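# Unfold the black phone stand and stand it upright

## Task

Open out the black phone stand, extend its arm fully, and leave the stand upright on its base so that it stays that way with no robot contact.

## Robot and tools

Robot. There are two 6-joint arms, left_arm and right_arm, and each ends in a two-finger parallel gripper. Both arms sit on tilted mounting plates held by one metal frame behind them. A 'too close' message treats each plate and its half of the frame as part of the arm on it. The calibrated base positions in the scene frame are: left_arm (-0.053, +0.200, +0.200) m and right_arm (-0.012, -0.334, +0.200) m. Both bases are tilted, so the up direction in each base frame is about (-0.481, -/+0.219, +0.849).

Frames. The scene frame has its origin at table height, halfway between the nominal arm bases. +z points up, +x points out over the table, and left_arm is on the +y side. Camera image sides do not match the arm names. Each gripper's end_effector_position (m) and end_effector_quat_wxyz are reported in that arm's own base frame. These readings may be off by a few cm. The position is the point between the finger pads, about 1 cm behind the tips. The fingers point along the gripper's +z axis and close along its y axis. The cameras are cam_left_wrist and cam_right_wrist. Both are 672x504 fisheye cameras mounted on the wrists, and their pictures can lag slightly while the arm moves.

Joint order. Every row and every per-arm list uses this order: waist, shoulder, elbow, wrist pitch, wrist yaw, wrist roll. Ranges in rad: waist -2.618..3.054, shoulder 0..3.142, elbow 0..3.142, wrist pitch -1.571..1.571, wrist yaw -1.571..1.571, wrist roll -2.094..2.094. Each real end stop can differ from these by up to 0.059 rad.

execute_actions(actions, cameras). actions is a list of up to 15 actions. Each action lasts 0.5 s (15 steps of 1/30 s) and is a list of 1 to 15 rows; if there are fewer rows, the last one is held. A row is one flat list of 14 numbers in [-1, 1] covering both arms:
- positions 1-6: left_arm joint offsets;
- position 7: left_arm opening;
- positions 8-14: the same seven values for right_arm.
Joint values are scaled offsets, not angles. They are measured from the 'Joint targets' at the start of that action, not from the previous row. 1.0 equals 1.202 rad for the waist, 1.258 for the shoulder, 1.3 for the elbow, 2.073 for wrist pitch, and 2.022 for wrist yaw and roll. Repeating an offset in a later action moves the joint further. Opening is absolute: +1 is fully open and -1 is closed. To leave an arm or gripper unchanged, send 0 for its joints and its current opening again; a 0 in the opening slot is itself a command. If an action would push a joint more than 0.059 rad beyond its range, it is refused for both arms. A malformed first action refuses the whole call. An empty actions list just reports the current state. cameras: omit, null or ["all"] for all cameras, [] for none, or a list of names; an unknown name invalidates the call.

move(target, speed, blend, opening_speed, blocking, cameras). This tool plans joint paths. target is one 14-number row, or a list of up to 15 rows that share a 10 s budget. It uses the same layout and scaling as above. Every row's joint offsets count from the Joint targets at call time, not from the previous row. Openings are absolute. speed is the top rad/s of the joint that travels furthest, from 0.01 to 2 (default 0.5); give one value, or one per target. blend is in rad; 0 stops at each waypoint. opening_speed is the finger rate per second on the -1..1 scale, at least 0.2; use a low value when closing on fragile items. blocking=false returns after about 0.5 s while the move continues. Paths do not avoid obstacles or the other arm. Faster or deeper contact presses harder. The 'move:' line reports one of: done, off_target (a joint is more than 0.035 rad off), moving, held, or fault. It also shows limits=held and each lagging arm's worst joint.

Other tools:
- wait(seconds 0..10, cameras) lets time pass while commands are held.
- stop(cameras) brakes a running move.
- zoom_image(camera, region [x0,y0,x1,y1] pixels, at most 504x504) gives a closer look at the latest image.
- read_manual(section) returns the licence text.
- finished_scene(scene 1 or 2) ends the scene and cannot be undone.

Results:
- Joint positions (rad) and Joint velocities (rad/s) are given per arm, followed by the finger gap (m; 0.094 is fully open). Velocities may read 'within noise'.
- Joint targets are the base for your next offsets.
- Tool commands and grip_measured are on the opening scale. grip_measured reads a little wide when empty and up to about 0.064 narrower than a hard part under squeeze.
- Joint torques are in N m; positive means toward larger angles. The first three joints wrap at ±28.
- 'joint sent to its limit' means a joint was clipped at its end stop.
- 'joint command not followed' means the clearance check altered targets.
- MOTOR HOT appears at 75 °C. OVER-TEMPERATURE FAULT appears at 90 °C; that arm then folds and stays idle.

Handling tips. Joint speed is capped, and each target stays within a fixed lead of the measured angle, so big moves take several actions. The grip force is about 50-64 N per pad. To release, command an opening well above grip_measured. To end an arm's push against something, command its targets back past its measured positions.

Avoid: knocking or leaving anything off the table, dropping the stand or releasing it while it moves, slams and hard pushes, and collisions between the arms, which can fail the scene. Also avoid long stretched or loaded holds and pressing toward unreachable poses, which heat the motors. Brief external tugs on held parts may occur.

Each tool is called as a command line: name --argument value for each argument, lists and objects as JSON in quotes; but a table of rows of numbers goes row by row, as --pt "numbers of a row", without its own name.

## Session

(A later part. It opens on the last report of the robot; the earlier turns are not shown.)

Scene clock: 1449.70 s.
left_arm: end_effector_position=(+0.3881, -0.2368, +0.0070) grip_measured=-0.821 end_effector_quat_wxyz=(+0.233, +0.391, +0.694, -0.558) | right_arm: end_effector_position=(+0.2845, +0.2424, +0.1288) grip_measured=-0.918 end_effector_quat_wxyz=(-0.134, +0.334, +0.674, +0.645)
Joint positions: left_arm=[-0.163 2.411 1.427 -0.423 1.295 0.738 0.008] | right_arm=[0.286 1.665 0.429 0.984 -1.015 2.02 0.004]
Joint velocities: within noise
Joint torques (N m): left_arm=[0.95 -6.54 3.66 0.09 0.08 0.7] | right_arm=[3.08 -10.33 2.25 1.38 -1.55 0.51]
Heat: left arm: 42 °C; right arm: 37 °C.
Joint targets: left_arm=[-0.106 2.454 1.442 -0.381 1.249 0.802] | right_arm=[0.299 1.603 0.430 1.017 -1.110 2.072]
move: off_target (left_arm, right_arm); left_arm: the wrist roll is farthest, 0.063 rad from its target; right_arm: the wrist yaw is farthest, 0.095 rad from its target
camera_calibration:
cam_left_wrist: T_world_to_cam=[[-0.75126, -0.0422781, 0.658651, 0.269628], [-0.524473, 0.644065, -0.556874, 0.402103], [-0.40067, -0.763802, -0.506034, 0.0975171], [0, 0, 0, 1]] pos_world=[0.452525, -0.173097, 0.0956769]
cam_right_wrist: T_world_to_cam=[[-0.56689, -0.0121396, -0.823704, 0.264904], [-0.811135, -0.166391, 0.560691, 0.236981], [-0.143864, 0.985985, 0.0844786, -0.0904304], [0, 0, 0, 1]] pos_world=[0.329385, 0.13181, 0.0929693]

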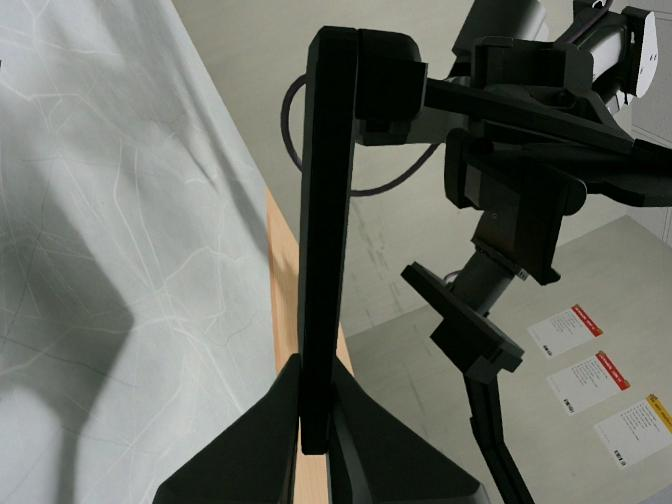

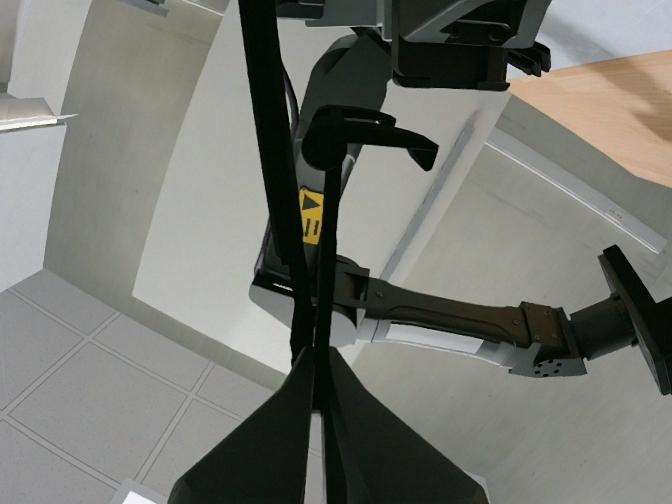

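move --target '[0,0,0,0,0,0,-1,0.067,-0.145,-0.081,-0.032,0.015,0.0,-1]' --speed 0.08

Scene clock: 1466.30 s.
left_arm: end_effector_position=(+0.3871, -0.2369, +0.0056) grip_measured=-0.821 end_effector_quat_wxyz=(+0.238, +0.401, +0.691, -0.553) | right_arm: end_effector_position=(+0.2503, +0.2474, +0.1420) grip_measured=-0.918 end_effector_quat_wxyz=(-0.129, +0.330, +0.677, +0.645)
Joint positions: left_arm=[-0.165 2.411 1.427 -0.431 1.288 0.769 0.008] | right_arm=[0.352 1.482 0.329 0.921 -0.95 2.032 0.004]
Joint velocities: within noise
Joint torques (N m): left_arm=[1.11 -6.52 3.64 0.14 0.17 0.33] | right_arm=[3.9 -9.26 2.45 1.39 -1.93 0.38]
Heat: left arm: 43 °C; right arm: 38 °C.
Joint targets: left_arm=[-0.106 2.454 1.442 -0.381 1.249 0.802] | right_arm=[0.379 1.420 0.325 0.951 -1.079 2.072]
move: off_target (left_arm, right_arm); left_arm: the waist is farthest, 0.059 rad from its target; right_arm: the wrist yaw is farthest, 0.129 rad from its target
camera_calibration:
cam_left_wrist: T_world_to_cam=[[-0.766549, -0.0391069, 0.640994, 0.276599], [-0.505965, 0.651465, -0.565326, 0.395487], [-0.395477, -0.75767, -0.519167, 0.0958232], [0, 0, 0, 1]] pos_world=[0.450025, -0.174227, 0.0960288]
cam_right_wrist: T_world_to_cam=[[-0.556944, -0.0175419, -0.830365, 0.256295], [-0.817511, -0.164877, 0.551807, 0.205225], [-0.146588, 0.986158, 0.0774866, -0.099761], [0, 0, 0, 1]] pos_world=[0.295892, 0.136713, 0.107304]

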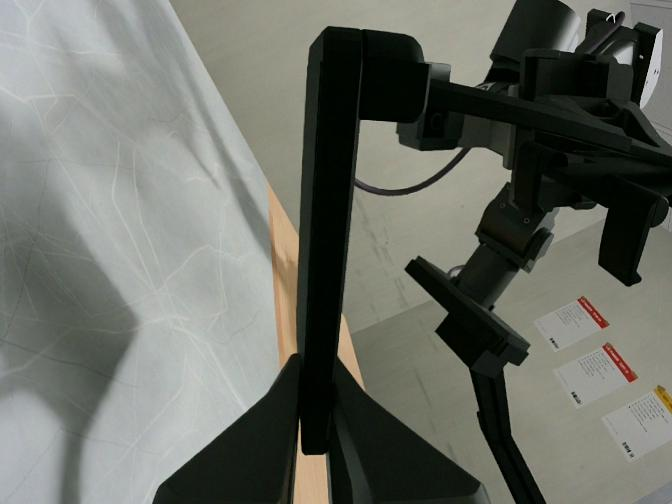

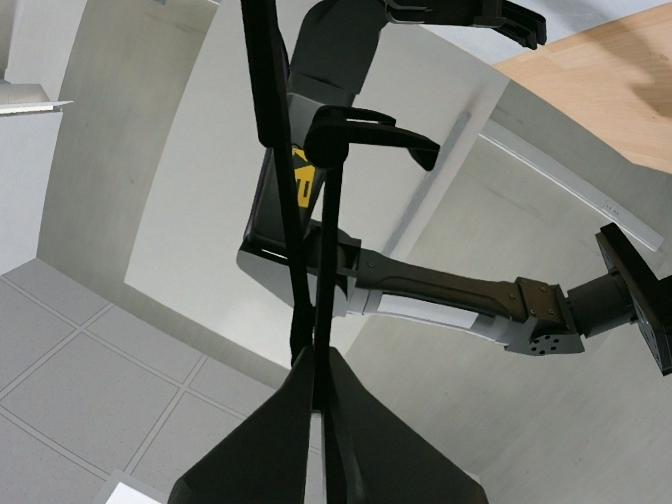

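move --target '[0,0,0,0,0,0,-1,0.025,-0.052,-0.031,-0.010,0.005,0.0,-1]' --speed 0.08

Scene clock: 1476.60 s.
left_arm: end_effector_position=(+0.3833, -0.2418, +0.0065) grip_measured=-0.821 end_effector_quat_wxyz=(+0.239, +0.411, +0.683, -0.555) | right_arm: end_effector_position=(+0.2416, +0.2466, +0.1443) grip_measured=-0.918 end_effector_quat_wxyz=(-0.119, +0.333, +0.676, +0.646)
Joint positions: left_arm=[-0.177 2.411 1.427 -0.437 1.294 0.793 0.008] | right_arm=[0.373 1.418 0.293 0.901 -0.909 2.032 0.004]
Joint velocities: within noise
Joint torques (N m): left_arm=[2.14 -6.52 3.66 0.19 0.1 0.05] | right_arm=[4.45 -9.05 2.36 1.41 -2.31 0.38]
Heat: left arm: 43 °C; right arm: 39 °C.
Joint targets: left_arm=[-0.106 2.454 1.442 -0.381 1.249 0.802] | right_arm=[0.409 1.355 0.284 0.930 -1.069 2.072]
move: off_target (left_arm, right_arm); left_arm: the waist is farthest, 0.071 rad from its target; right_arm: the wrist yaw is farthest, 0.160 rad from its target
camera_calibration:
cam_left_wrist: T_world_to_cam=[[-0.777499, -0.018702, 0.628606, 0.282064], [-0.483591, 0.656785, -0.578596, 0.390031], [-0.402038, -0.753846, -0.519694, 0.0945273], [0, 0, 0, 1]] pos_world=[0.445924, -0.179632, 0.0974882]
cam_right_wrist: T_world_to_cam=[[-0.548485, -0.0121397, -0.836072, 0.250742], [-0.826193, -0.146061, 0.544124, 0.195258], [-0.128723, 0.989201, 0.0700825, -0.104483], [0, 0, 0, 1]] pos_world=[0.2854, 0.134918, 0.110716]

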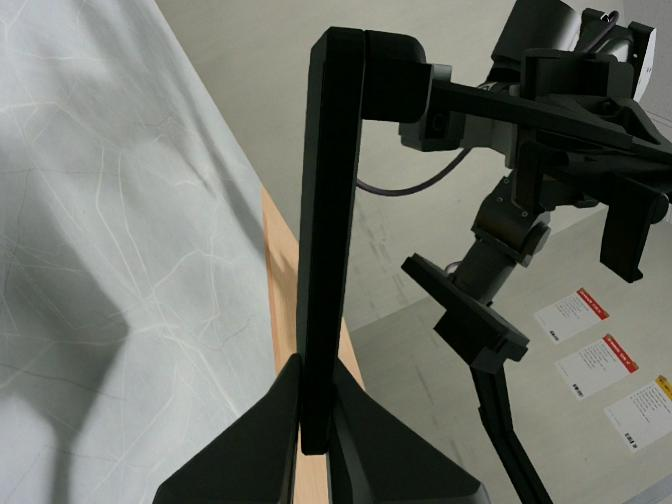

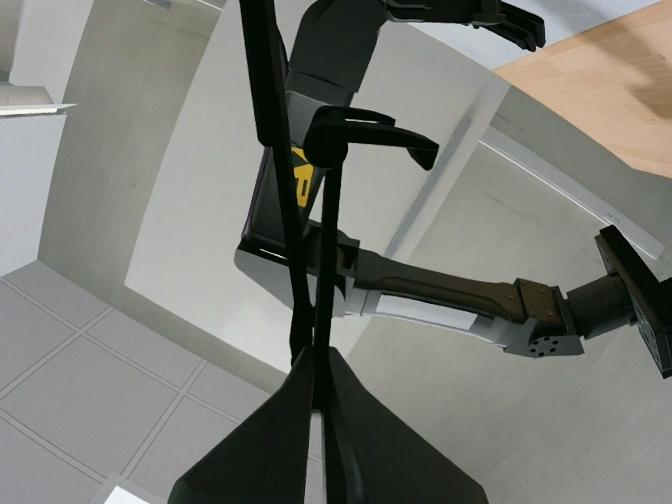

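move --target '[0,0,0,0,0,0,-1,-0.028,0.06,0.035,0.011,0.0,0.0,-1]' --speed 0.08

Scene clock: 1500.53 s.
left_arm: end_effector_position=(+0.3852, -0.2387, +0.0060) grip_measured=-0.821 end_effector_quat_wxyz=(+0.240, +0.408, +0.686, -0.553) | right_arm: end_effector_position=(+0.2465, +0.2486, +0.1434) grip_measured=-0.918 end_effector_quat_wxyz=(-0.120, +0.335, +0.677, +0.645)
Joint positions: left_arm=[-0.169 2.411 1.427 -0.437 1.291 0.79 0.008] | right_arm=[0.373 1.442 0.313 0.9 -0.909 2.032 0.004]
Joint velocities: within noise
Joint torques (N m): left_arm=[1.58 -6.52 3.64 0.19 0.13 0.07] | right_arm=[1.78 -5.24 4.64 1.63 -2.3 0.38]
Heat: left arm: 43 °C; right arm: 38 °C.
Joint targets: left_arm=[-0.106 2.454 1.442 -0.381 1.249 0.802] | right_arm=[0.376 1.430 0.330 0.953 -1.069 2.072]
move: off_target (left_arm, right_arm); left_arm: the waist is farthest, 0.063 rad from its target; right_arm: the wrist yaw is farthest, 0.160 rad from its target
camera_calibration:
cam_left_wrist: T_world_to_cam=[[-0.775777, -0.0277858, 0.630395, 0.281119], [-0.490854, 0.654364, -0.575213, 0.390847], [-0.396525, -0.755669, -0.521279, 0.094813], [0, 0, 0, 1]] pos_world=[0.44753, -0.176297, 0.0970281]
cam_right_wrist: T_world_to_cam=[[-0.553253, -0.0140061, -0.832896, 0.253886], [-0.82307, -0.144838, 0.549161, 0.198283], [-0.128327, 0.989356, 0.0686042, -0.105611], [0, 0, 0, 1]] pos_world=[0.290111, 0.136762, 0.109816]

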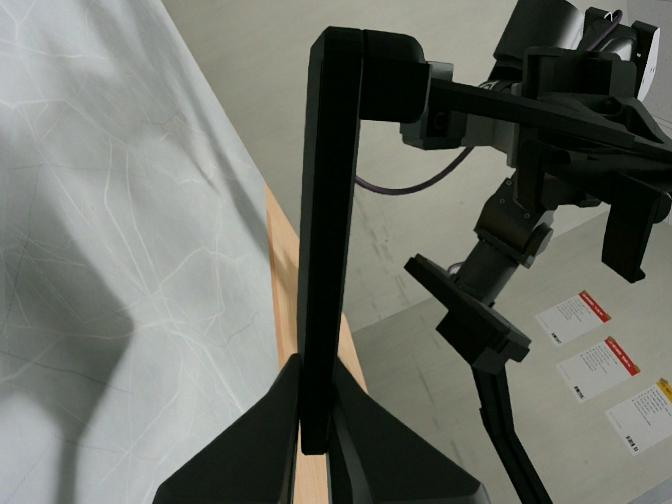

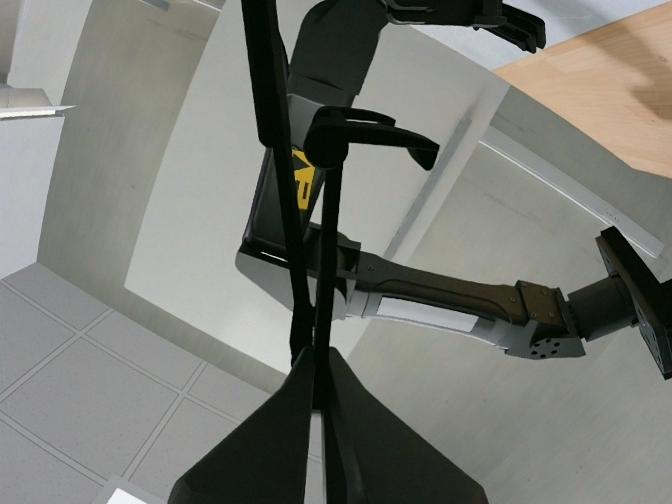

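move --target '[-0.03,0,0,0,0,0,-1,0,0,0,0,0.05,0.0,-1]' --speed 0.08 --cameras '[]'

Scene clock: 1505.43 s.
left_arm: end_effector_position=(+0.3834, -0.2407, +0.0034) grip_measured=-0.821 end_effector_quat_wxyz=(+0.234, +0.406, +0.689, -0.554) | right_arm: end_effector_position=(+0.2478, +0.2482, +0.1431) grip_measured=-0.918 end_effector_quat_wxyz=(-0.120, +0.340, +0.675, +0.644)
Joint positions: left_arm=[-0.176 2.415 1.427 -0.437 1.286 0.781 0.008] | right_arm=[0.373 1.442 0.313 0.9 -0.901 2.04 0.004]
Joint velocities: within noise
Joint torques (N m): left_arm=[-0.65 -6.8 3.62 0.18 0.18 0.19] | right_arm=[1.77 -5.24 4.64 1.63 -1.21 0.3]
Heat: left arm: 43 °C; right arm: 37 °C.
Joint targets: left_arm=[-0.142 2.454 1.442 -0.381 1.249 0.802] | right_arm=[0.376 1.430 0.330 0.953 -0.968 2.072]
move: off_target (left_arm, right_arm); left_arm: the wrist pitch is farthest, 0.056 rad from its target; right_arm: the wrist yaw is farthest, 0.067 rad from its target
No camera images: "cameras" was empty.

move --pt "-0.019 0.027 0.152 -0.072 0.005 0.128 -1 0 0 0 0 0 0 -1" --pt "-0.032 0.0485 0.295 -0.125 0.003 0.212 -1 0 0 0 0 0 0 -1" --speed 0.1 --blend 0.05

Scene clock: 1549.10 s.
left_arm: end_effector_position=(+0.4370, -0.2585, +0.0481) grip_measured=-0.821 end_effector_quat_wxyz=(+0.330, +0.538, +0.601, -0.491) | right_arm: end_effector_position=(+0.2502, +0.2482, +0.1464) grip_measured=-0.918 end_effector_quat_wxyz=(-0.109, +0.333, +0.675, +0.650)
Joint positions: left_arm=[-0.196 2.484 1.797 -0.701 1.26 1.131 0.008] | right_arm=[0.373 1.442 0.316 0.913 -0.894 2.027 0.004]
Joint velocities: within noise
Joint torques (N m): left_arm=[-2.65 -8.84 6.56 0.28 0.53 1.11] | right_arm=[1.78 -5.27 4.33 1.52 -1.29 0.42]
Heat: left arm: 43 °C; right arm: 35 °C.
Joint targets: left_arm=[-0.181 2.515 1.826 -0.640 1.255 1.230] | right_arm=[0.376 1.430 0.330 0.953 -0.968 2.072]
move: off_target (left_arm, right_arm); left_arm: the wrist roll is farthest, 0.100 rad from its target; right_arm: the wrist yaw is farthest, 0.074 rad from its target
camera_calibration:
cam_left_wrist: T_world_to_cam=[[-0.945019, 0.08479, 0.315831, 0.412332], [-0.176107, 0.681835, -0.709991, 0.329535], [-0.275545, -0.726575, -0.629416, 0.0821676], [0, 0, 0, 1]] pos_world=[0.470336, -0.199949, 0.155457]
cam_right_wrist: T_world_to_cam=[[-0.535506, -0.00475163, -0.844518, 0.253415], [-0.836584, -0.133875, 0.531229, 0.202963], [-0.115584, 0.990987, 0.067716, -0.10845], [0, 0, 0, 1]] pos_world=[0.292966, 0.135848, 0.113537]

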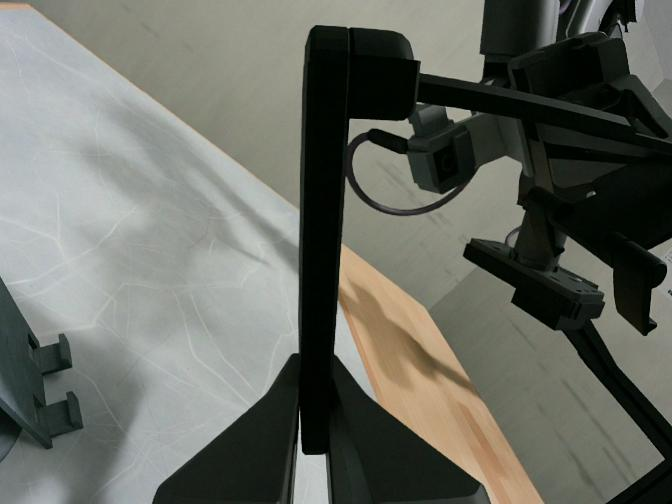

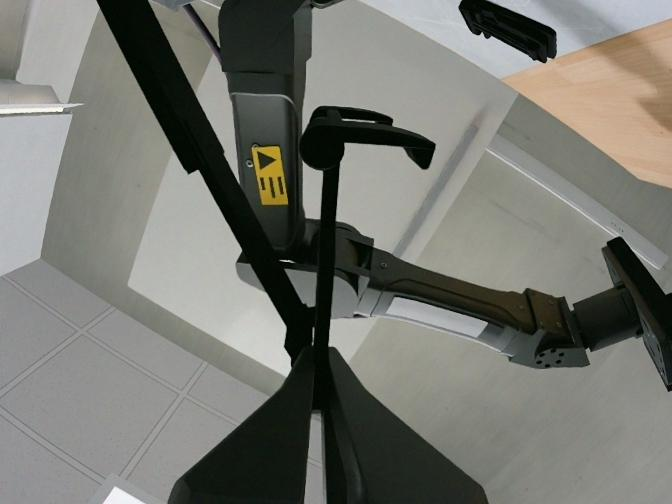

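move --target '[0,0,0,0,0,-0.045,-1,0,0,0,0,0.03,0,-1]' --speed 0.15 --cameras '[]'

move --target '[0,0,0,0,0,0,-1,0,0,0,0,0,0,-0.5]' --opening_speed 0.4

Scene clock: 1565.33 s.
left_arm: end_effector_position=(+0.4373, -0.2582, +0.0468) grip_measured=-0.821 end_effector_quat_wxyz=(+0.322, +0.530, +0.611, -0.492) | right_arm: end_effector_position=(+0.2524, +0.2480, +0.1472) grip_measured=-0.918 end_effector_quat_wxyz=(-0.105, +0.335, +0.674, +0.650)
Joint positions: left_arm=[-0.196 2.484 1.797 -0.701 1.252 1.101 0.008] | right_arm=[0.373 1.442 0.319 0.913 -0.885 2.029 0.004]
Joint velocities: within noise
Joint torques (N m): left_arm=[-2.63 -8.84 6.56 0.28 0.61 0.4] | right_arm=[1.78 -5.27 4.1 1.52 -0.67 0.41]
Heat: left arm: 44 °C; right arm: 35 °C.
Joint targets: left_arm=[-0.181 2.515 1.826 -0.640 1.255 1.139] | right_arm=[0.376 1.430 0.330 0.953 -0.907 2.072]
move: off_target (left_arm, right_arm); left_arm: the wrist pitch is farthest, 0.061 rad from its target; right_arm: the wrist roll is farthest, 0.043 rad from its target
No camera images: "cameras" was empty.

Scene clock: 1566.80 s.
left_arm: end_effector_position=(+0.4528, -0.2493, +0.0498) grip_measured=-0.825 end_effector_quat_wxyz=(+0.355, +0.544, +0.599, -0.468) | right_arm: end_effector_position=(+0.2528, +0.2481, +0.1491) grip_measured=-0.502 end_effector_quat_wxyz=(-0.116, +0.346, +0.665, +0.651)
Joint positions: left_arm=[-0.173 2.484 1.807 -0.644 1.245 1.123 0.008] | right_arm=[0.373 1.442 0.319 0.924 -0.885 2.072 0.023]
Joint velocities: within noise
Joint torques (N m): left_arm=[-4.6 -9.01 5.63 -0.1 0.71 0.13] | right_arm=[1.78 -5.3 4.11 1.43 -0.67 0.04]
Heat: left arm: 44 °C; right arm: 35 °C.
Joint targets: left_arm=[-0.181 2.515 1.826 -0.640 1.255 1.139] | right_arm=[0.376 1.430 0.330 0.953 -0.907 2.072]
move: done
camera_calibration:
cam_left_wrist: T_world_to_cam=[[-0.964762, 0.0565144, 0.256982, 0.430822], [-0.151435, 0.679436, -0.717938, 0.315879], [-0.215177, -0.731556, -0.646936, 0.0666364], [0, 0, 0, 1]] pos_world=[0.477814, -0.190219, 0.159177]
cam_right_wrist: T_world_to_cam=[[-0.559367, 0.0169064, -0.828748, 0.255381], [-0.823018, -0.13043, 0.552838, 0.196169], [-0.0987467, 0.991313, 0.0868722, -0.115429], [0, 0, 0, 1]] pos_world=[0.292904, 0.135695, 0.113225]

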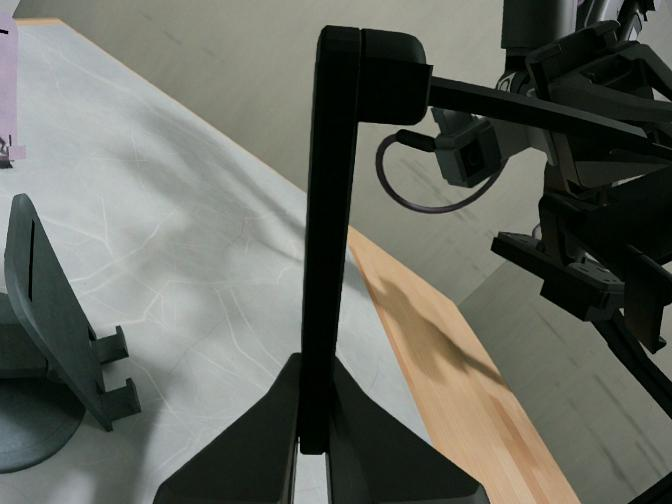

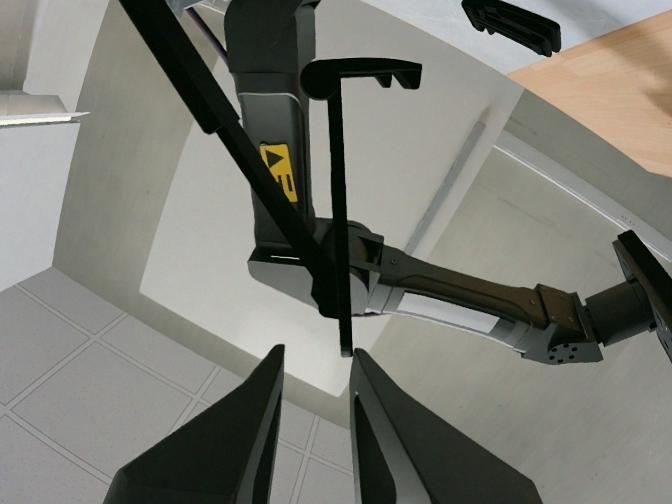

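move --target '[0,0,0,0,0,0,-1,-0.256,-0.205,-0.061,-0.175,-0.135,-0.075,-0.4]' --speed 0.25 --cameras '["cam_right_wrist"]'

zoom_image --camera "cam_right_wrist" --region '[150, 0, 500, 400]'

Scene clock: 1588.03 s.
left_arm: end_effector_position=(+0.4530, -0.2491, +0.0493) grip_measured=-0.825 end_effector_quat_wxyz=(+0.355, +0.545, +0.599, -0.467) | right_arm: end_effector_position=(+0.2397, +0.1818, +0.1604) grip_measured=-0.402 end_effector_quat_wxyz=(-0.104, +0.348, +0.663, +0.655)
Joint positions: left_arm=[-0.173 2.484 1.807 -0.644 1.242 1.124 0.008] | right_arm=[0.072 1.191 0.259 0.63 -1.154 1.934 0.028]
Joint velocities: within noise
Joint torques (N m): left_arm=[-4.62 -9.01 5.63 -0.11 0.74 0.11] | right_arm=[0.43 -4.98 2.92 0.61 -0.76 -0.11]
Heat: left arm: 45 °C; right arm: 34 °C.
Joint targets: left_arm=[-0.181 2.515 1.826 -0.640 1.255 1.139] | right_arm=[0.068 1.173 0.250 0.590 -1.180 1.921]
move: off_target (right_arm); right_arm: the wrist pitch is farthest, 0.039 rad from its target
camera_calibration:
cam_right_wrist: T_world_to_cam=[[-0.545419, 0.0291175, -0.837658, 0.254452], [-0.834469, -0.112598, 0.539428, 0.17214], [-0.078612, 0.993214, 0.0857108, -0.0570007], [0, 0, 0, 1]] pos_world=[0.277947, 0.0685875, 0.125172]
Images, in order (width x height): cam_right_wrist 672x504.

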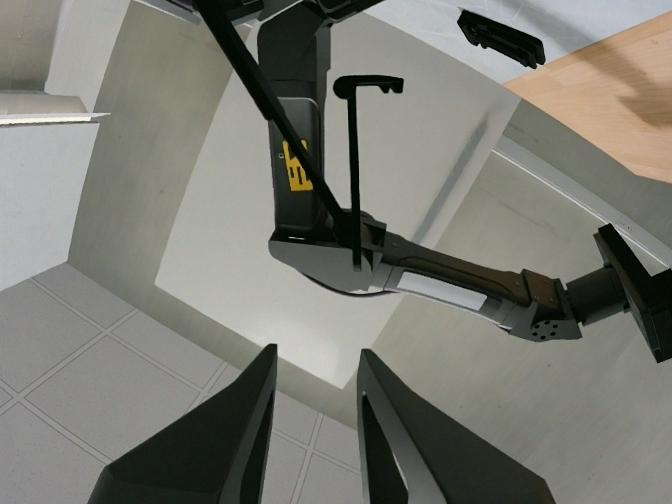

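Scaled by 1.260 from the camera's 672x504 image, which has a finer 960x720 frame.

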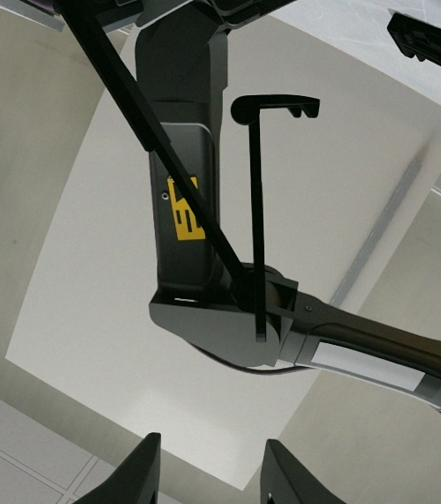

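move --target '[0.022,-0.107,-0.21,0.046,0.012,-0.415,-1,0,0,0,0,0,0,-0.4]' --speed 0.3

Scene clock: 1615.10 s.
left_arm: end_effector_position=(+0.4107, -0.2321, +0.0154) grip_measured=-0.825 end_effector_quat_wxyz=(+0.098, +0.219, +0.782, -0.575) | right_arm: end_effector_position=(+0.2397, +0.1818, +0.1604) grip_measured=-0.402 end_effector_quat_wxyz=(-0.104, +0.348, +0.663, +0.655)
Joint positions: left_arm=[-0.151 2.429 1.556 -0.557 1.242 0.293 0.008] | right_arm=[0.072 1.191 0.259 0.63 -1.154 1.934 0.028]
Joint velocities: within noise
Joint torques (N m): left_arm=[-3.79 -14.09 2.54 -0.16 0.99 0.02] | right_arm=[0.43 -4.97 2.92 0.62 -0.75 -0.11]
Heat: left arm: 46 °C; right arm: 33 °C.
Joint targets: left_arm=[-0.154 2.380 1.553 -0.545 1.279 0.300] | right_arm=[0.068 1.173 0.250 0.590 -1.180 1.921]
move: off_target (left_arm, right_arm); left_arm: the shoulder is farthest, 0.049 rad from its target; right_arm: the wrist pitch is farthest, 0.040 rad from its target
camera_calibration:
cam_left_wrist: T_world_to_cam=[[-0.384836, -0.210551, 0.898649, 0.0880006], [-0.787742, 0.582323, -0.200904, 0.503911], [-0.481004, -0.785218, -0.389958, 0.140604], [0, 0, 0, 1]] pos_world=[0.498449, -0.164506, 0.0769859]
cam_right_wrist: T_world_to_cam=[[-0.545419, 0.0291175, -0.837658, 0.254452], [-0.834469, -0.112598, 0.539428, 0.17214], [-0.078612, 0.993214, 0.0857108, -0.0570007], [0, 0, 0, 1]] pos_world=[0.277947, 0.0685875, 0.125172]

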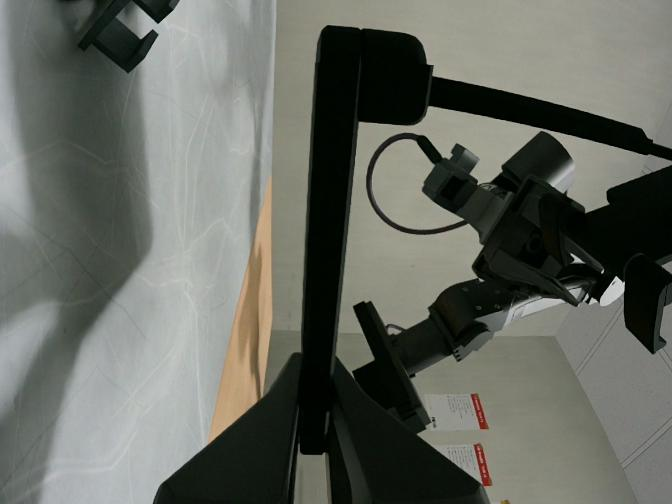

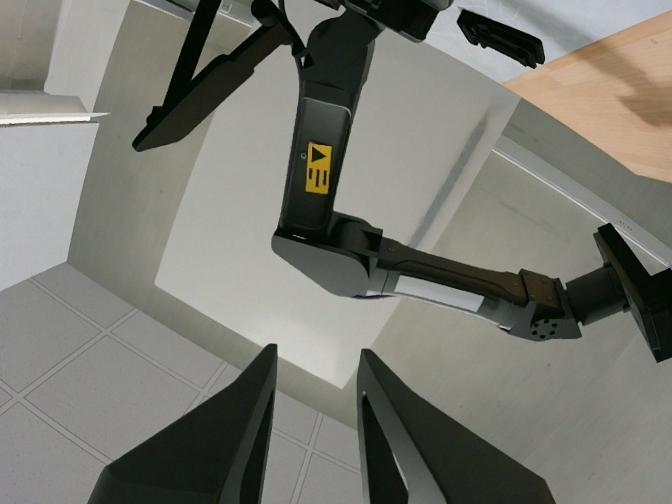

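move --target '[0,0,0,0,0,0,-1,-0.023,0.18,0.10,0.063,-0.02,-0.851,-0.4]' --speed 0.8 --cameras '[]'

move --target '[0,0,0,0,0,0,-1,-0.031,0.207,0.112,0.053,-0.045,-0.351,-0.4]' --speed 0.4

Scene clock: 1657.33 s.
left_arm: end_effector_position=(+0.4107, -0.2321, +0.0154) grip_measured=-0.825 end_effector_quat_wxyz=(+0.098, +0.218, +0.783, -0.575) | right_arm: end_effector_position=(+0.2714, +0.1791, +0.1573) grip_measured=-0.402 end_effector_quat_wxyz=(+0.418, -0.269, +0.697, +0.516)
Joint positions: left_arm=[-0.151 2.429 1.556 -0.557 1.242 0.291 0.008] | right_arm=[0.045 1.384 0.365 0.694 -1.194 0.217 0.028]
Joint velocities: within noise
Joint torques (N m): left_arm=[-3.81 -14.09 2.55 -0.17 0.99 0.04] | right_arm=[0.69 -3.69 4.4 1.2 -0.78 -0.14]
Heat: left arm: 49 °C; right arm: 32 °C.
Joint targets: left_arm=[-0.154 2.380 1.553 -0.545 1.279 0.300] | right_arm=[0.040 1.399 0.380 0.721 -1.221 0.200]
move: off_target (left_arm); left_arm: the shoulder is farthest, 0.049 rad from its target
No camera images: "cameras" was empty.

Scene clock: 1659.87 s.
left_arm: end_effector_position=(+0.4107, -0.2321, +0.0154) grip_measured=-0.825 end_effector_quat_wxyz=(+0.098, +0.218, +0.783, -0.575) | right_arm: end_effector_position=(+0.3106, +0.1746, +0.1487) grip_measured=-0.402 end_effector_quat_wxyz=(+0.572, -0.502, +0.540, +0.358)
Joint positions: left_arm=[-0.151 2.429 1.556 -0.557 1.242 0.291 0.008] | right_arm=[0.008 1.64 0.513 0.808 -1.286 -0.497 0.028]
Joint velocities: within noise
Joint torques (N m): left_arm=[-3.79 -14.08 2.54 -0.16 0.99 0.04] | right_arm=[1.01 -4.75 3.47 1.14 -0.77 -0.1]
Heat: left arm: 49 °C; right arm: 32 °C.
Joint targets: left_arm=[-0.154 2.380 1.553 -0.545 1.279 0.300] | right_arm=[0.003 1.659 0.526 0.831 -1.312 -0.510]
move: off_target (left_arm); left_arm: the shoulder is farthest, 0.049 rad from its target
camera_calibration:
cam_left_wrist: T_world_to_cam=[[-0.383433, -0.210874, 0.899173, 0.0873414], [-0.788317, 0.581966, -0.199678, 0.504046], [-0.481181, -0.785396, -0.38938, 0.140627], [0, 0, 0, 1]] pos_world=[0.498504, -0.164472, 0.0768691]
cam_right_wrist: T_world_to_cam=[[0.922385, -0.270235, 0.276005, -0.285764], [0.0859091, -0.553122, -0.828659, 0.231247], [0.376597, 0.788054, -0.486976, -0.0636236], [0, 0, 0, 1]] pos_world=[0.267679, 0.100823, 0.239514]

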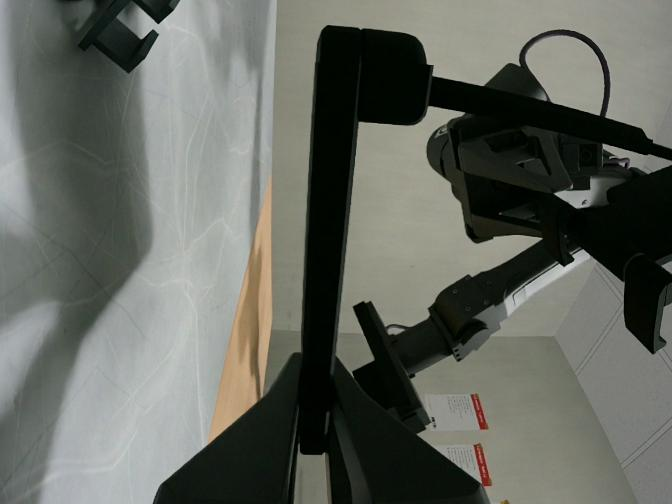

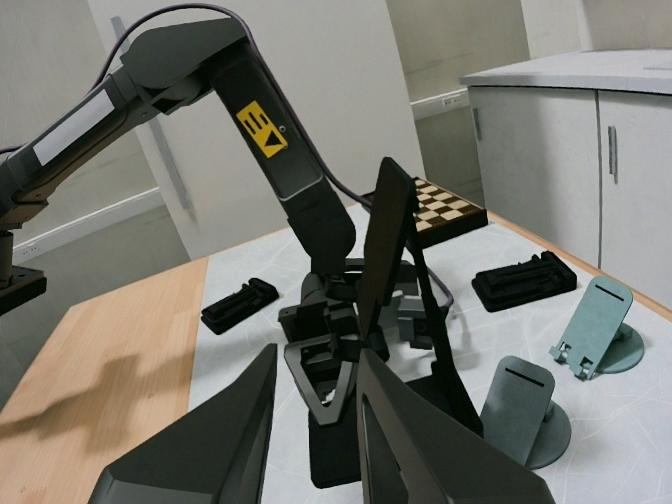

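zoom_image --camera "cam_right_wrist" --region '[270, 140, 500, 440]'

Scaled by 1.680 from the camera's 672x504 image, which has a finer 960x720 frame.

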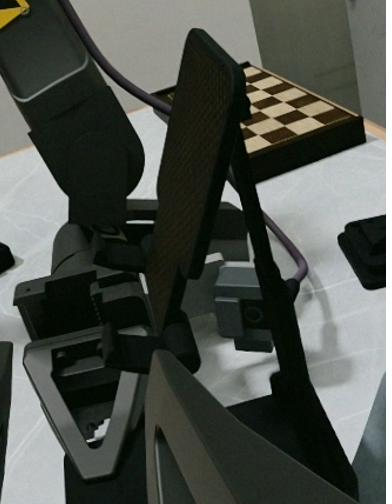

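move --target '[0,0,0,0,0,0,-1,0.004,0.06,0.1415,-0.049,0.001,-0.001,-0.5]' --speed 0.3 --cameras '["cam_right_wrist"]'

zoom_image --camera "cam_right_wrist" --region '[200, 140, 460, 440]'

Scene clock: 1699.50 s.
left_arm: end_effector_position=(+0.4107, -0.2321, +0.0154) grip_measured=-0.825 end_effector_quat_wxyz=(+0.098, +0.218, +0.783, -0.575) | right_arm: end_effector_position=(+0.3527, +0.1750, +0.1745) grip_measured=-0.498 end_effector_quat_wxyz=(+0.593, -0.516, +0.517, +0.339)
Joint positions: left_arm=[-0.151 2.429 1.556 -0.557 1.242 0.291 0.008] | right_arm=[0.008 1.712 0.698 0.771 -1.288 -0.501 0.024]
Joint velocities: within noise
Joint torques (N m): left_arm=[-3.81 -14.09 2.54 -0.17 0.99 0.04] | right_arm=[1.61 -5.56 4.11 0.59 -0.69 -0.1]
Heat: left arm: 50 °C; right arm: 32 °C.
Joint targets: left_arm=[-0.154 2.380 1.553 -0.545 1.279 0.300] | right_arm=[0.008 1.735 0.710 0.729 -1.310 -0.512]
move: off_target (left_arm, right_arm); left_arm: the shoulder is farthest, 0.049 rad from its target; right_arm: the wrist pitch is farthest, 0.041 rad from its target
camera_calibration:
cam_right_wrist: T_world_to_cam=[[0.898499, -0.268746, 0.347096, -0.335789], [0.15126, -0.552731, -0.819517, 0.224518], [0.412093, 0.788837, -0.455978, -0.0852911], [0, 0, 0, 1]] pos_world=[0.302893, 0.101137, 0.261657]
Images, in order (width x height): cam_right_wrist 672x504.

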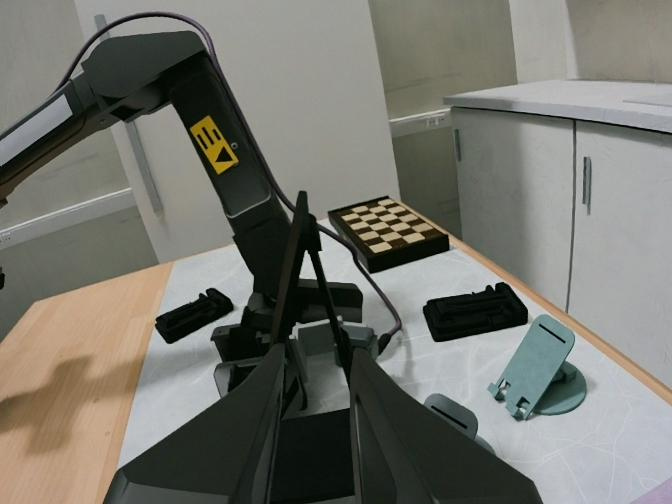

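Scaled by 1.680 from the camera's 672x504 image, which has a finer 960x720 frame.

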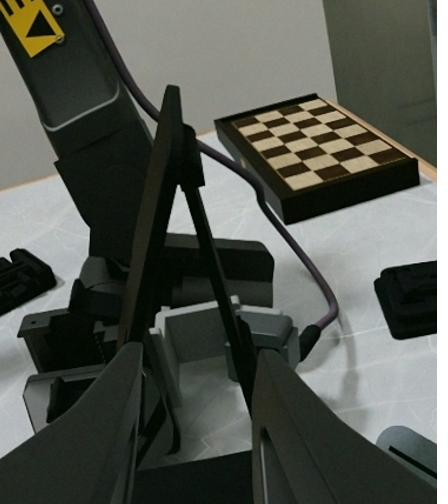

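move --target '[0,0,0,0,0,0,-1,0.006,-0.041,-0.021,-0.008,0.002,0.080,-0.5]' --speed 0.3 --cameras '["cam_right_wrist"]'

zoom_image --camera "cam_right_wrist" --region '[200, 140, 460, 440]'

Scene clock: 1735.93 s.
left_arm: end_effector_position=(+0.4107, -0.2321, +0.0154) grip_measured=-0.825 end_effector_quat_wxyz=(+0.098, +0.218, +0.783, -0.575) | right_arm: end_effector_position=(+0.3503, +0.1750, +0.1711) grip_measured=-0.498 end_effector_quat_wxyz=(+0.560, -0.472, +0.560, +0.387)
Joint positions: left_arm=[-0.151 2.429 1.556 -0.557 1.242 0.291 0.008] | right_arm=[0.008 1.709 0.69 0.752 -1.288 -0.352 0.024]
Joint velocities: within noise
Joint torques (N m): left_arm=[-3.79 -14.08 2.55 -0.17 0.99 0.04] | right_arm=[2.14 -9.02 2.41 0.59 -0.65 0.07]
Heat: left arm: 51 °C; right arm: 33 °C.
Joint targets: left_arm=[-0.154 2.380 1.553 -0.545 1.279 0.300] | right_arm=[0.015 1.683 0.683 0.712 -1.306 -0.350]
move: off_target (left_arm, right_arm); left_arm: the shoulder is farthest, 0.049 rad from its target; right_arm: the wrist pitch is farthest, 0.040 rad from its target
camera_calibration:
cam_right_wrist: T_world_to_cam=[[0.939733, -0.28875, 0.183101, -0.315422], [0.00623014, -0.520973, -0.85355, 0.273157], [0.341853, 0.80325, -0.487776, -0.0583395], [0, 0, 0, 1]] pos_world=[0.314654, 0.0980908, 0.262451]
Images, in order (width x height): cam_right_wrist 672x504.

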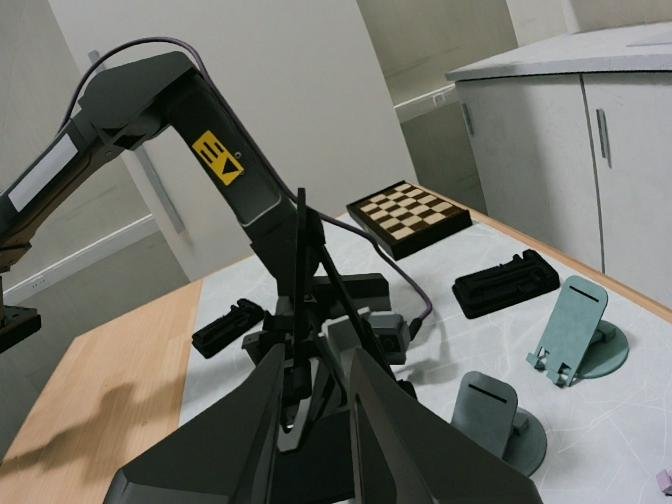

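Scaled by 1.680 from the camera's 672x504 image, which has a finer 960x720 frame.

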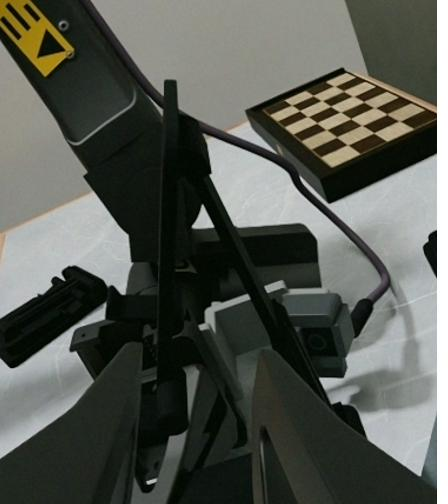

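move --target '[0,0,0,0,0,0,-1,0.005,-0.046,0.03,-0.054,0.003,0.002,-0.5]' --speed 0.3 --cameras '["cam_right_wrist"]'

Scene clock: 1764.80 s.
left_arm: end_effector_position=(+0.4107, -0.2321, +0.0154) grip_measured=-0.825 end_effector_quat_wxyz=(+0.098, +0.218, +0.783, -0.575) | right_arm: end_effector_position=(+0.3467, +0.1749, +0.1840) grip_measured=-0.498 end_effector_quat_wxyz=(+0.550, -0.465, +0.570, +0.396)
Joint positions: left_arm=[-0.151 2.429 1.556 -0.557 1.242 0.291 0.008] | right_arm=[0.008 1.648 0.708 0.64 -1.288 -0.347 0.024]
Joint velocities: within noise
Joint torques (N m): left_arm=[-3.81 -14.09 2.54 -0.17 0.99 0.04] | right_arm=[2.59 -8.75 4.64 0.56 -0.59 0.04]
Heat: left arm: 51 °C; right arm: 33 °C.
Joint targets: left_arm=[-0.154 2.380 1.553 -0.545 1.279 0.300] | right_arm=[0.021 1.625 0.722 0.600 -1.300 -0.346]
move: off_target (left_arm, right_arm); left_arm: the shoulder is farthest, 0.049 rad from its target; right_arm: the wrist pitch is farthest, 0.040 rad from its target
camera_calibration:
cam_right_wrist: T_world_to_cam=[[0.945701, -0.289244, 0.148283, -0.309952], [-0.0252381, -0.520167, -0.853691, 0.294964], [0.324057, 0.803594, -0.499223, -0.0425696], [0, 0, 0, 1]] pos_world=[0.314362, 0.0979875, 0.276517]
Images, in order (width x height): cam_right_wrist 672x504.

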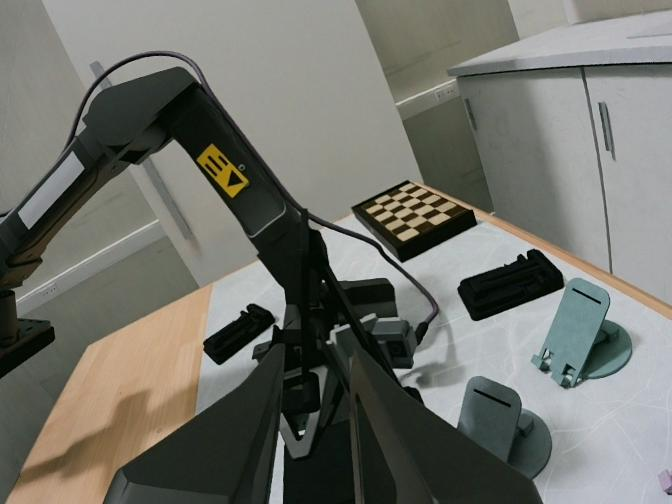

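move --pt "0 0 0 0 0 0 -1 0.091 0.0755 0.019 0.077 0.062 0.0376 -0.5" --pt "0 0 0 0 0 0 -1 0.170 0.127 0.052 0.106 0.106 0.072 -0.5" --speed 0.15 --blend 0.03 --cameras '["cam_right_wrist"]'

zoom_image --camera "cam_right_wrist" --region '[200, 140, 460, 440]'

Scene clock: 1776.17 s.
left_arm: end_effector_position=(+0.4107, -0.2321, +0.0154) grip_measured=-0.825 end_effector_quat_wxyz=(+0.098, +0.218, +0.783, -0.575) | right_arm: end_effector_position=(+0.3634, +0.2390, +0.1759) grip_measured=-0.498 end_effector_quat_wxyz=(+0.541, -0.456, +0.581, +0.402)
Joint positions: left_arm=[-0.151 2.429 1.556 -0.557 1.242 0.291 0.008] | right_arm=[0.207 1.763 0.773 0.794 -1.09 -0.201 0.024]
Joint velocities: within noise
Joint torques (N m): left_arm=[-3.81 -14.09 2.54 -0.16 0.99 0.04] | right_arm=[3.79 -5.89 5.03 1.33 -0.37 0.02]
Heat: left arm: 52 °C; right arm: 34 °C.
Joint targets: left_arm=[-0.154 2.380 1.553 -0.545 1.279 0.300] | right_arm=[0.225 1.785 0.789 0.820 -1.085 -0.201]
move: off_target (left_arm); left_arm: the shoulder is farthest, 0.049 rad from its target
camera_calibration:
cam_right_wrist: T_world_to_cam=[[0.94856, -0.294345, 0.116597, -0.300242], [-0.0563561, -0.519382, -0.852682, 0.332767], [0.311541, 0.802249, -0.509253, -0.0968349], [0, 0, 0, 1]] pos_world=[0.333719, 0.162144, 0.269438]
Images, in order (width x height): cam_right_wrist 672x504.

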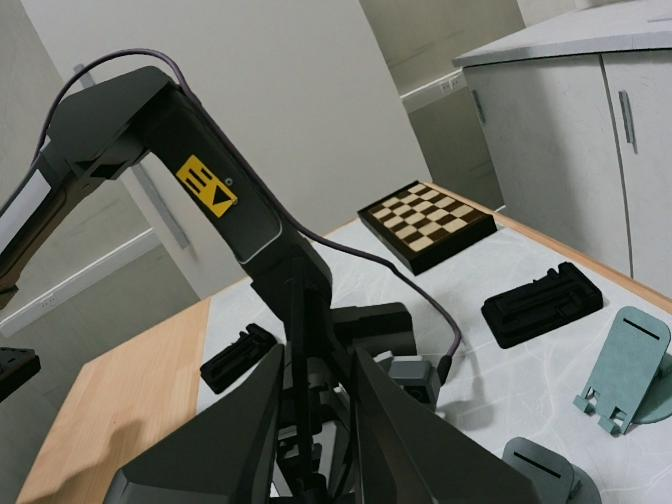

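Scaled by 1.680 from the camera's 672x504 image, which has a finer 960x720 frame.

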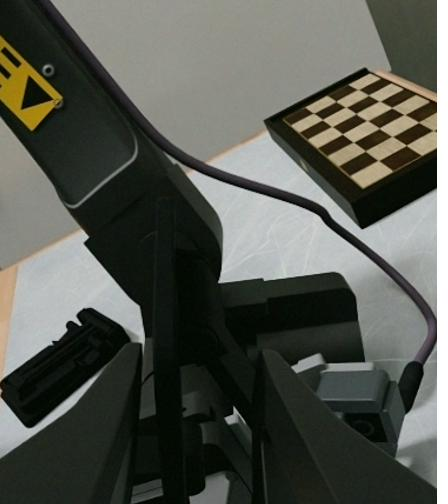

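move --target '[0,0,0,0,0,0,-1,0,0,0,0,0,0,-0.98]' --opening_speed 0.3 --cameras '["cam_right_wrist"]'

zoom_image --camera "cam_right_wrist" --region '[200, 140, 460, 440]'

Scene clock: 1783.80 s.
left_arm: end_effector_position=(+0.4121, -0.2303, +0.0155) grip_measured=-0.825 end_effector_quat_wxyz=(+0.097, +0.213, +0.784, -0.575) | right_arm: end_effector_position=(+0.3645, +0.2387, +0.1760) grip_measured=-0.820 end_effector_quat_wxyz=(+0.542, -0.455, +0.582, +0.401)
Joint positions: left_arm=[-0.146 2.429 1.556 -0.554 1.242 0.281 0.008] | right_arm=[0.207 1.763 0.773 0.795 -1.084 -0.2 0.008]
Joint velocities: within noise
Joint torques (N m): left_arm=[-4.08 -14.11 2.54 -0.19 0.99 0.18] | right_arm=[3.79 -5.9 5.04 1.32 -0.42 0.02]
Heat: left arm: 52 °C; right arm: 33 °C.
Joint targets: left_arm=[-0.154 2.380 1.553 -0.545 1.279 0.300] | right_arm=[0.225 1.785 0.789 0.820 -1.085 -0.201]
move: off_target (left_arm); left_arm: the shoulder is farthest, 0.049 rad from its target
camera_calibration:
cam_right_wrist: T_world_to_cam=[[0.946698, -0.300128, 0.11699, -0.299367], [-0.0593207, -0.519407, -0.852465, 0.33376], [0.316614, 0.800087, -0.509525, -0.0981997], [0, 0, 0, 1]] pos_world=[0.3343, 0.162077, 0.269507]
Images, in order (width x height): cam_right_wrist 672x504.

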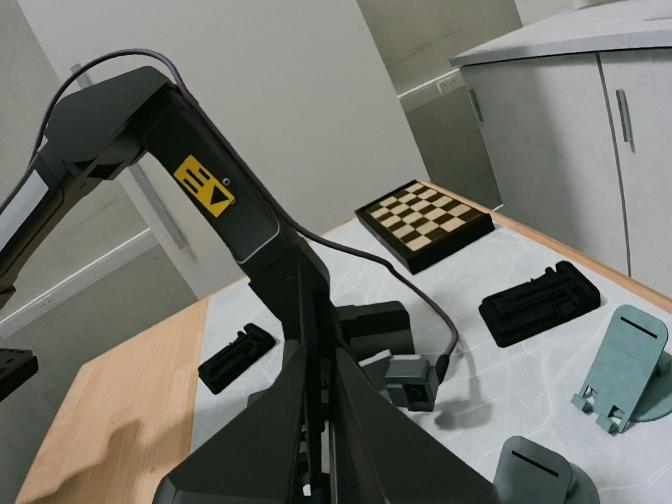

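Scaled by 1.680 from the camera's 672x504 image, which has a finer 960x720 frame.

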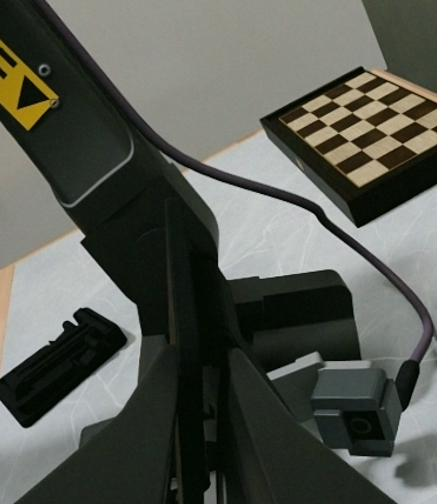

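move --target '[0,0,0,0,0,0,-0.5,0,0,0,0,0,0,-1]' --opening_speed 0.3

Scene clock: 1789.83 s.
left_arm: end_effector_position=(+0.4124, -0.2306, +0.0185) grip_measured=-0.502 end_effector_quat_wxyz=(+0.100, +0.214, +0.782, -0.577) | right_arm: end_effector_position=(+0.3663, +0.2389, +0.1759) grip_measured=-0.928 end_effector_quat_wxyz=(+0.547, -0.456, +0.580, +0.395)
Joint positions: left_arm=[-0.146 2.423 1.554 -0.552 1.246 0.281 0.023] | right_arm=[0.209 1.766 0.774 0.802 -1.075 -0.209 0.003]
Joint velocities: within noise
Joint torques (N m): left_arm=[-4.08 -13.64 2.74 -0.2 0.95 0.16] | right_arm=[3.78 -6.06 4.83 1.28 -0.53 0.05]
Heat: left arm: 52 °C; right arm: 33 °C.
Joint targets: left_arm=[-0.154 2.380 1.553 -0.545 1.279 0.300] | right_arm=[0.225 1.785 0.789 0.820 -1.085 -0.201]
move: off_target (left_arm); left_arm: the shoulder is farthest, 0.043 rad from its target
camera_calibration:
cam_left_wrist: T_world_to_cam=[[-0.380356, -0.20931, 0.900843, 0.0845888], [-0.792909, 0.575186, -0.20114, 0.50546], [-0.476052, -0.790791, -0.384739, 0.140405], [0, 0, 0, 1]] pos_world=[0.499798, -0.161997, 0.0794863]
cam_right_wrist: T_world_to_cam=[[0.94298, -0.306023, 0.130913, -0.300712], [-0.0511303, -0.521823, -0.85152, 0.331386], [0.328898, 0.796273, -0.507715, -0.102884], [0, 0, 0, 1]] pos_world=[0.334348, 0.162824, 0.269313]

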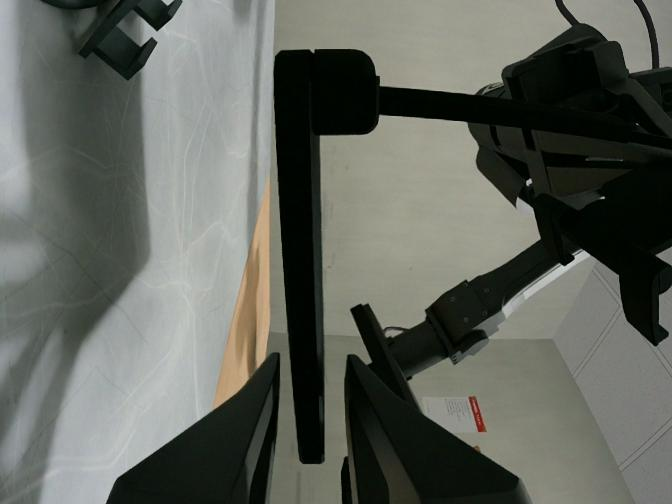

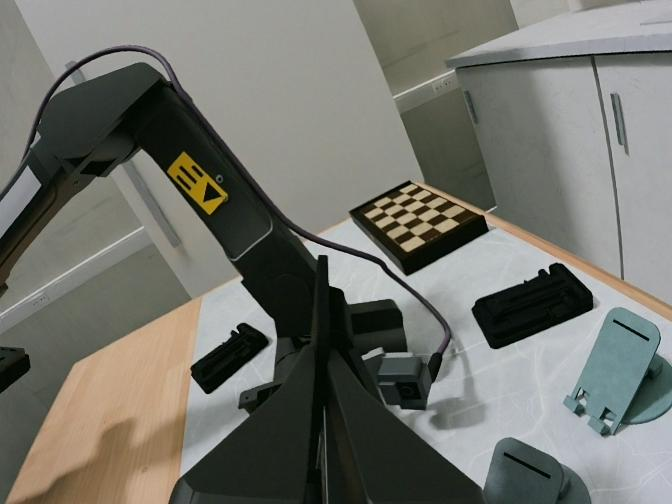

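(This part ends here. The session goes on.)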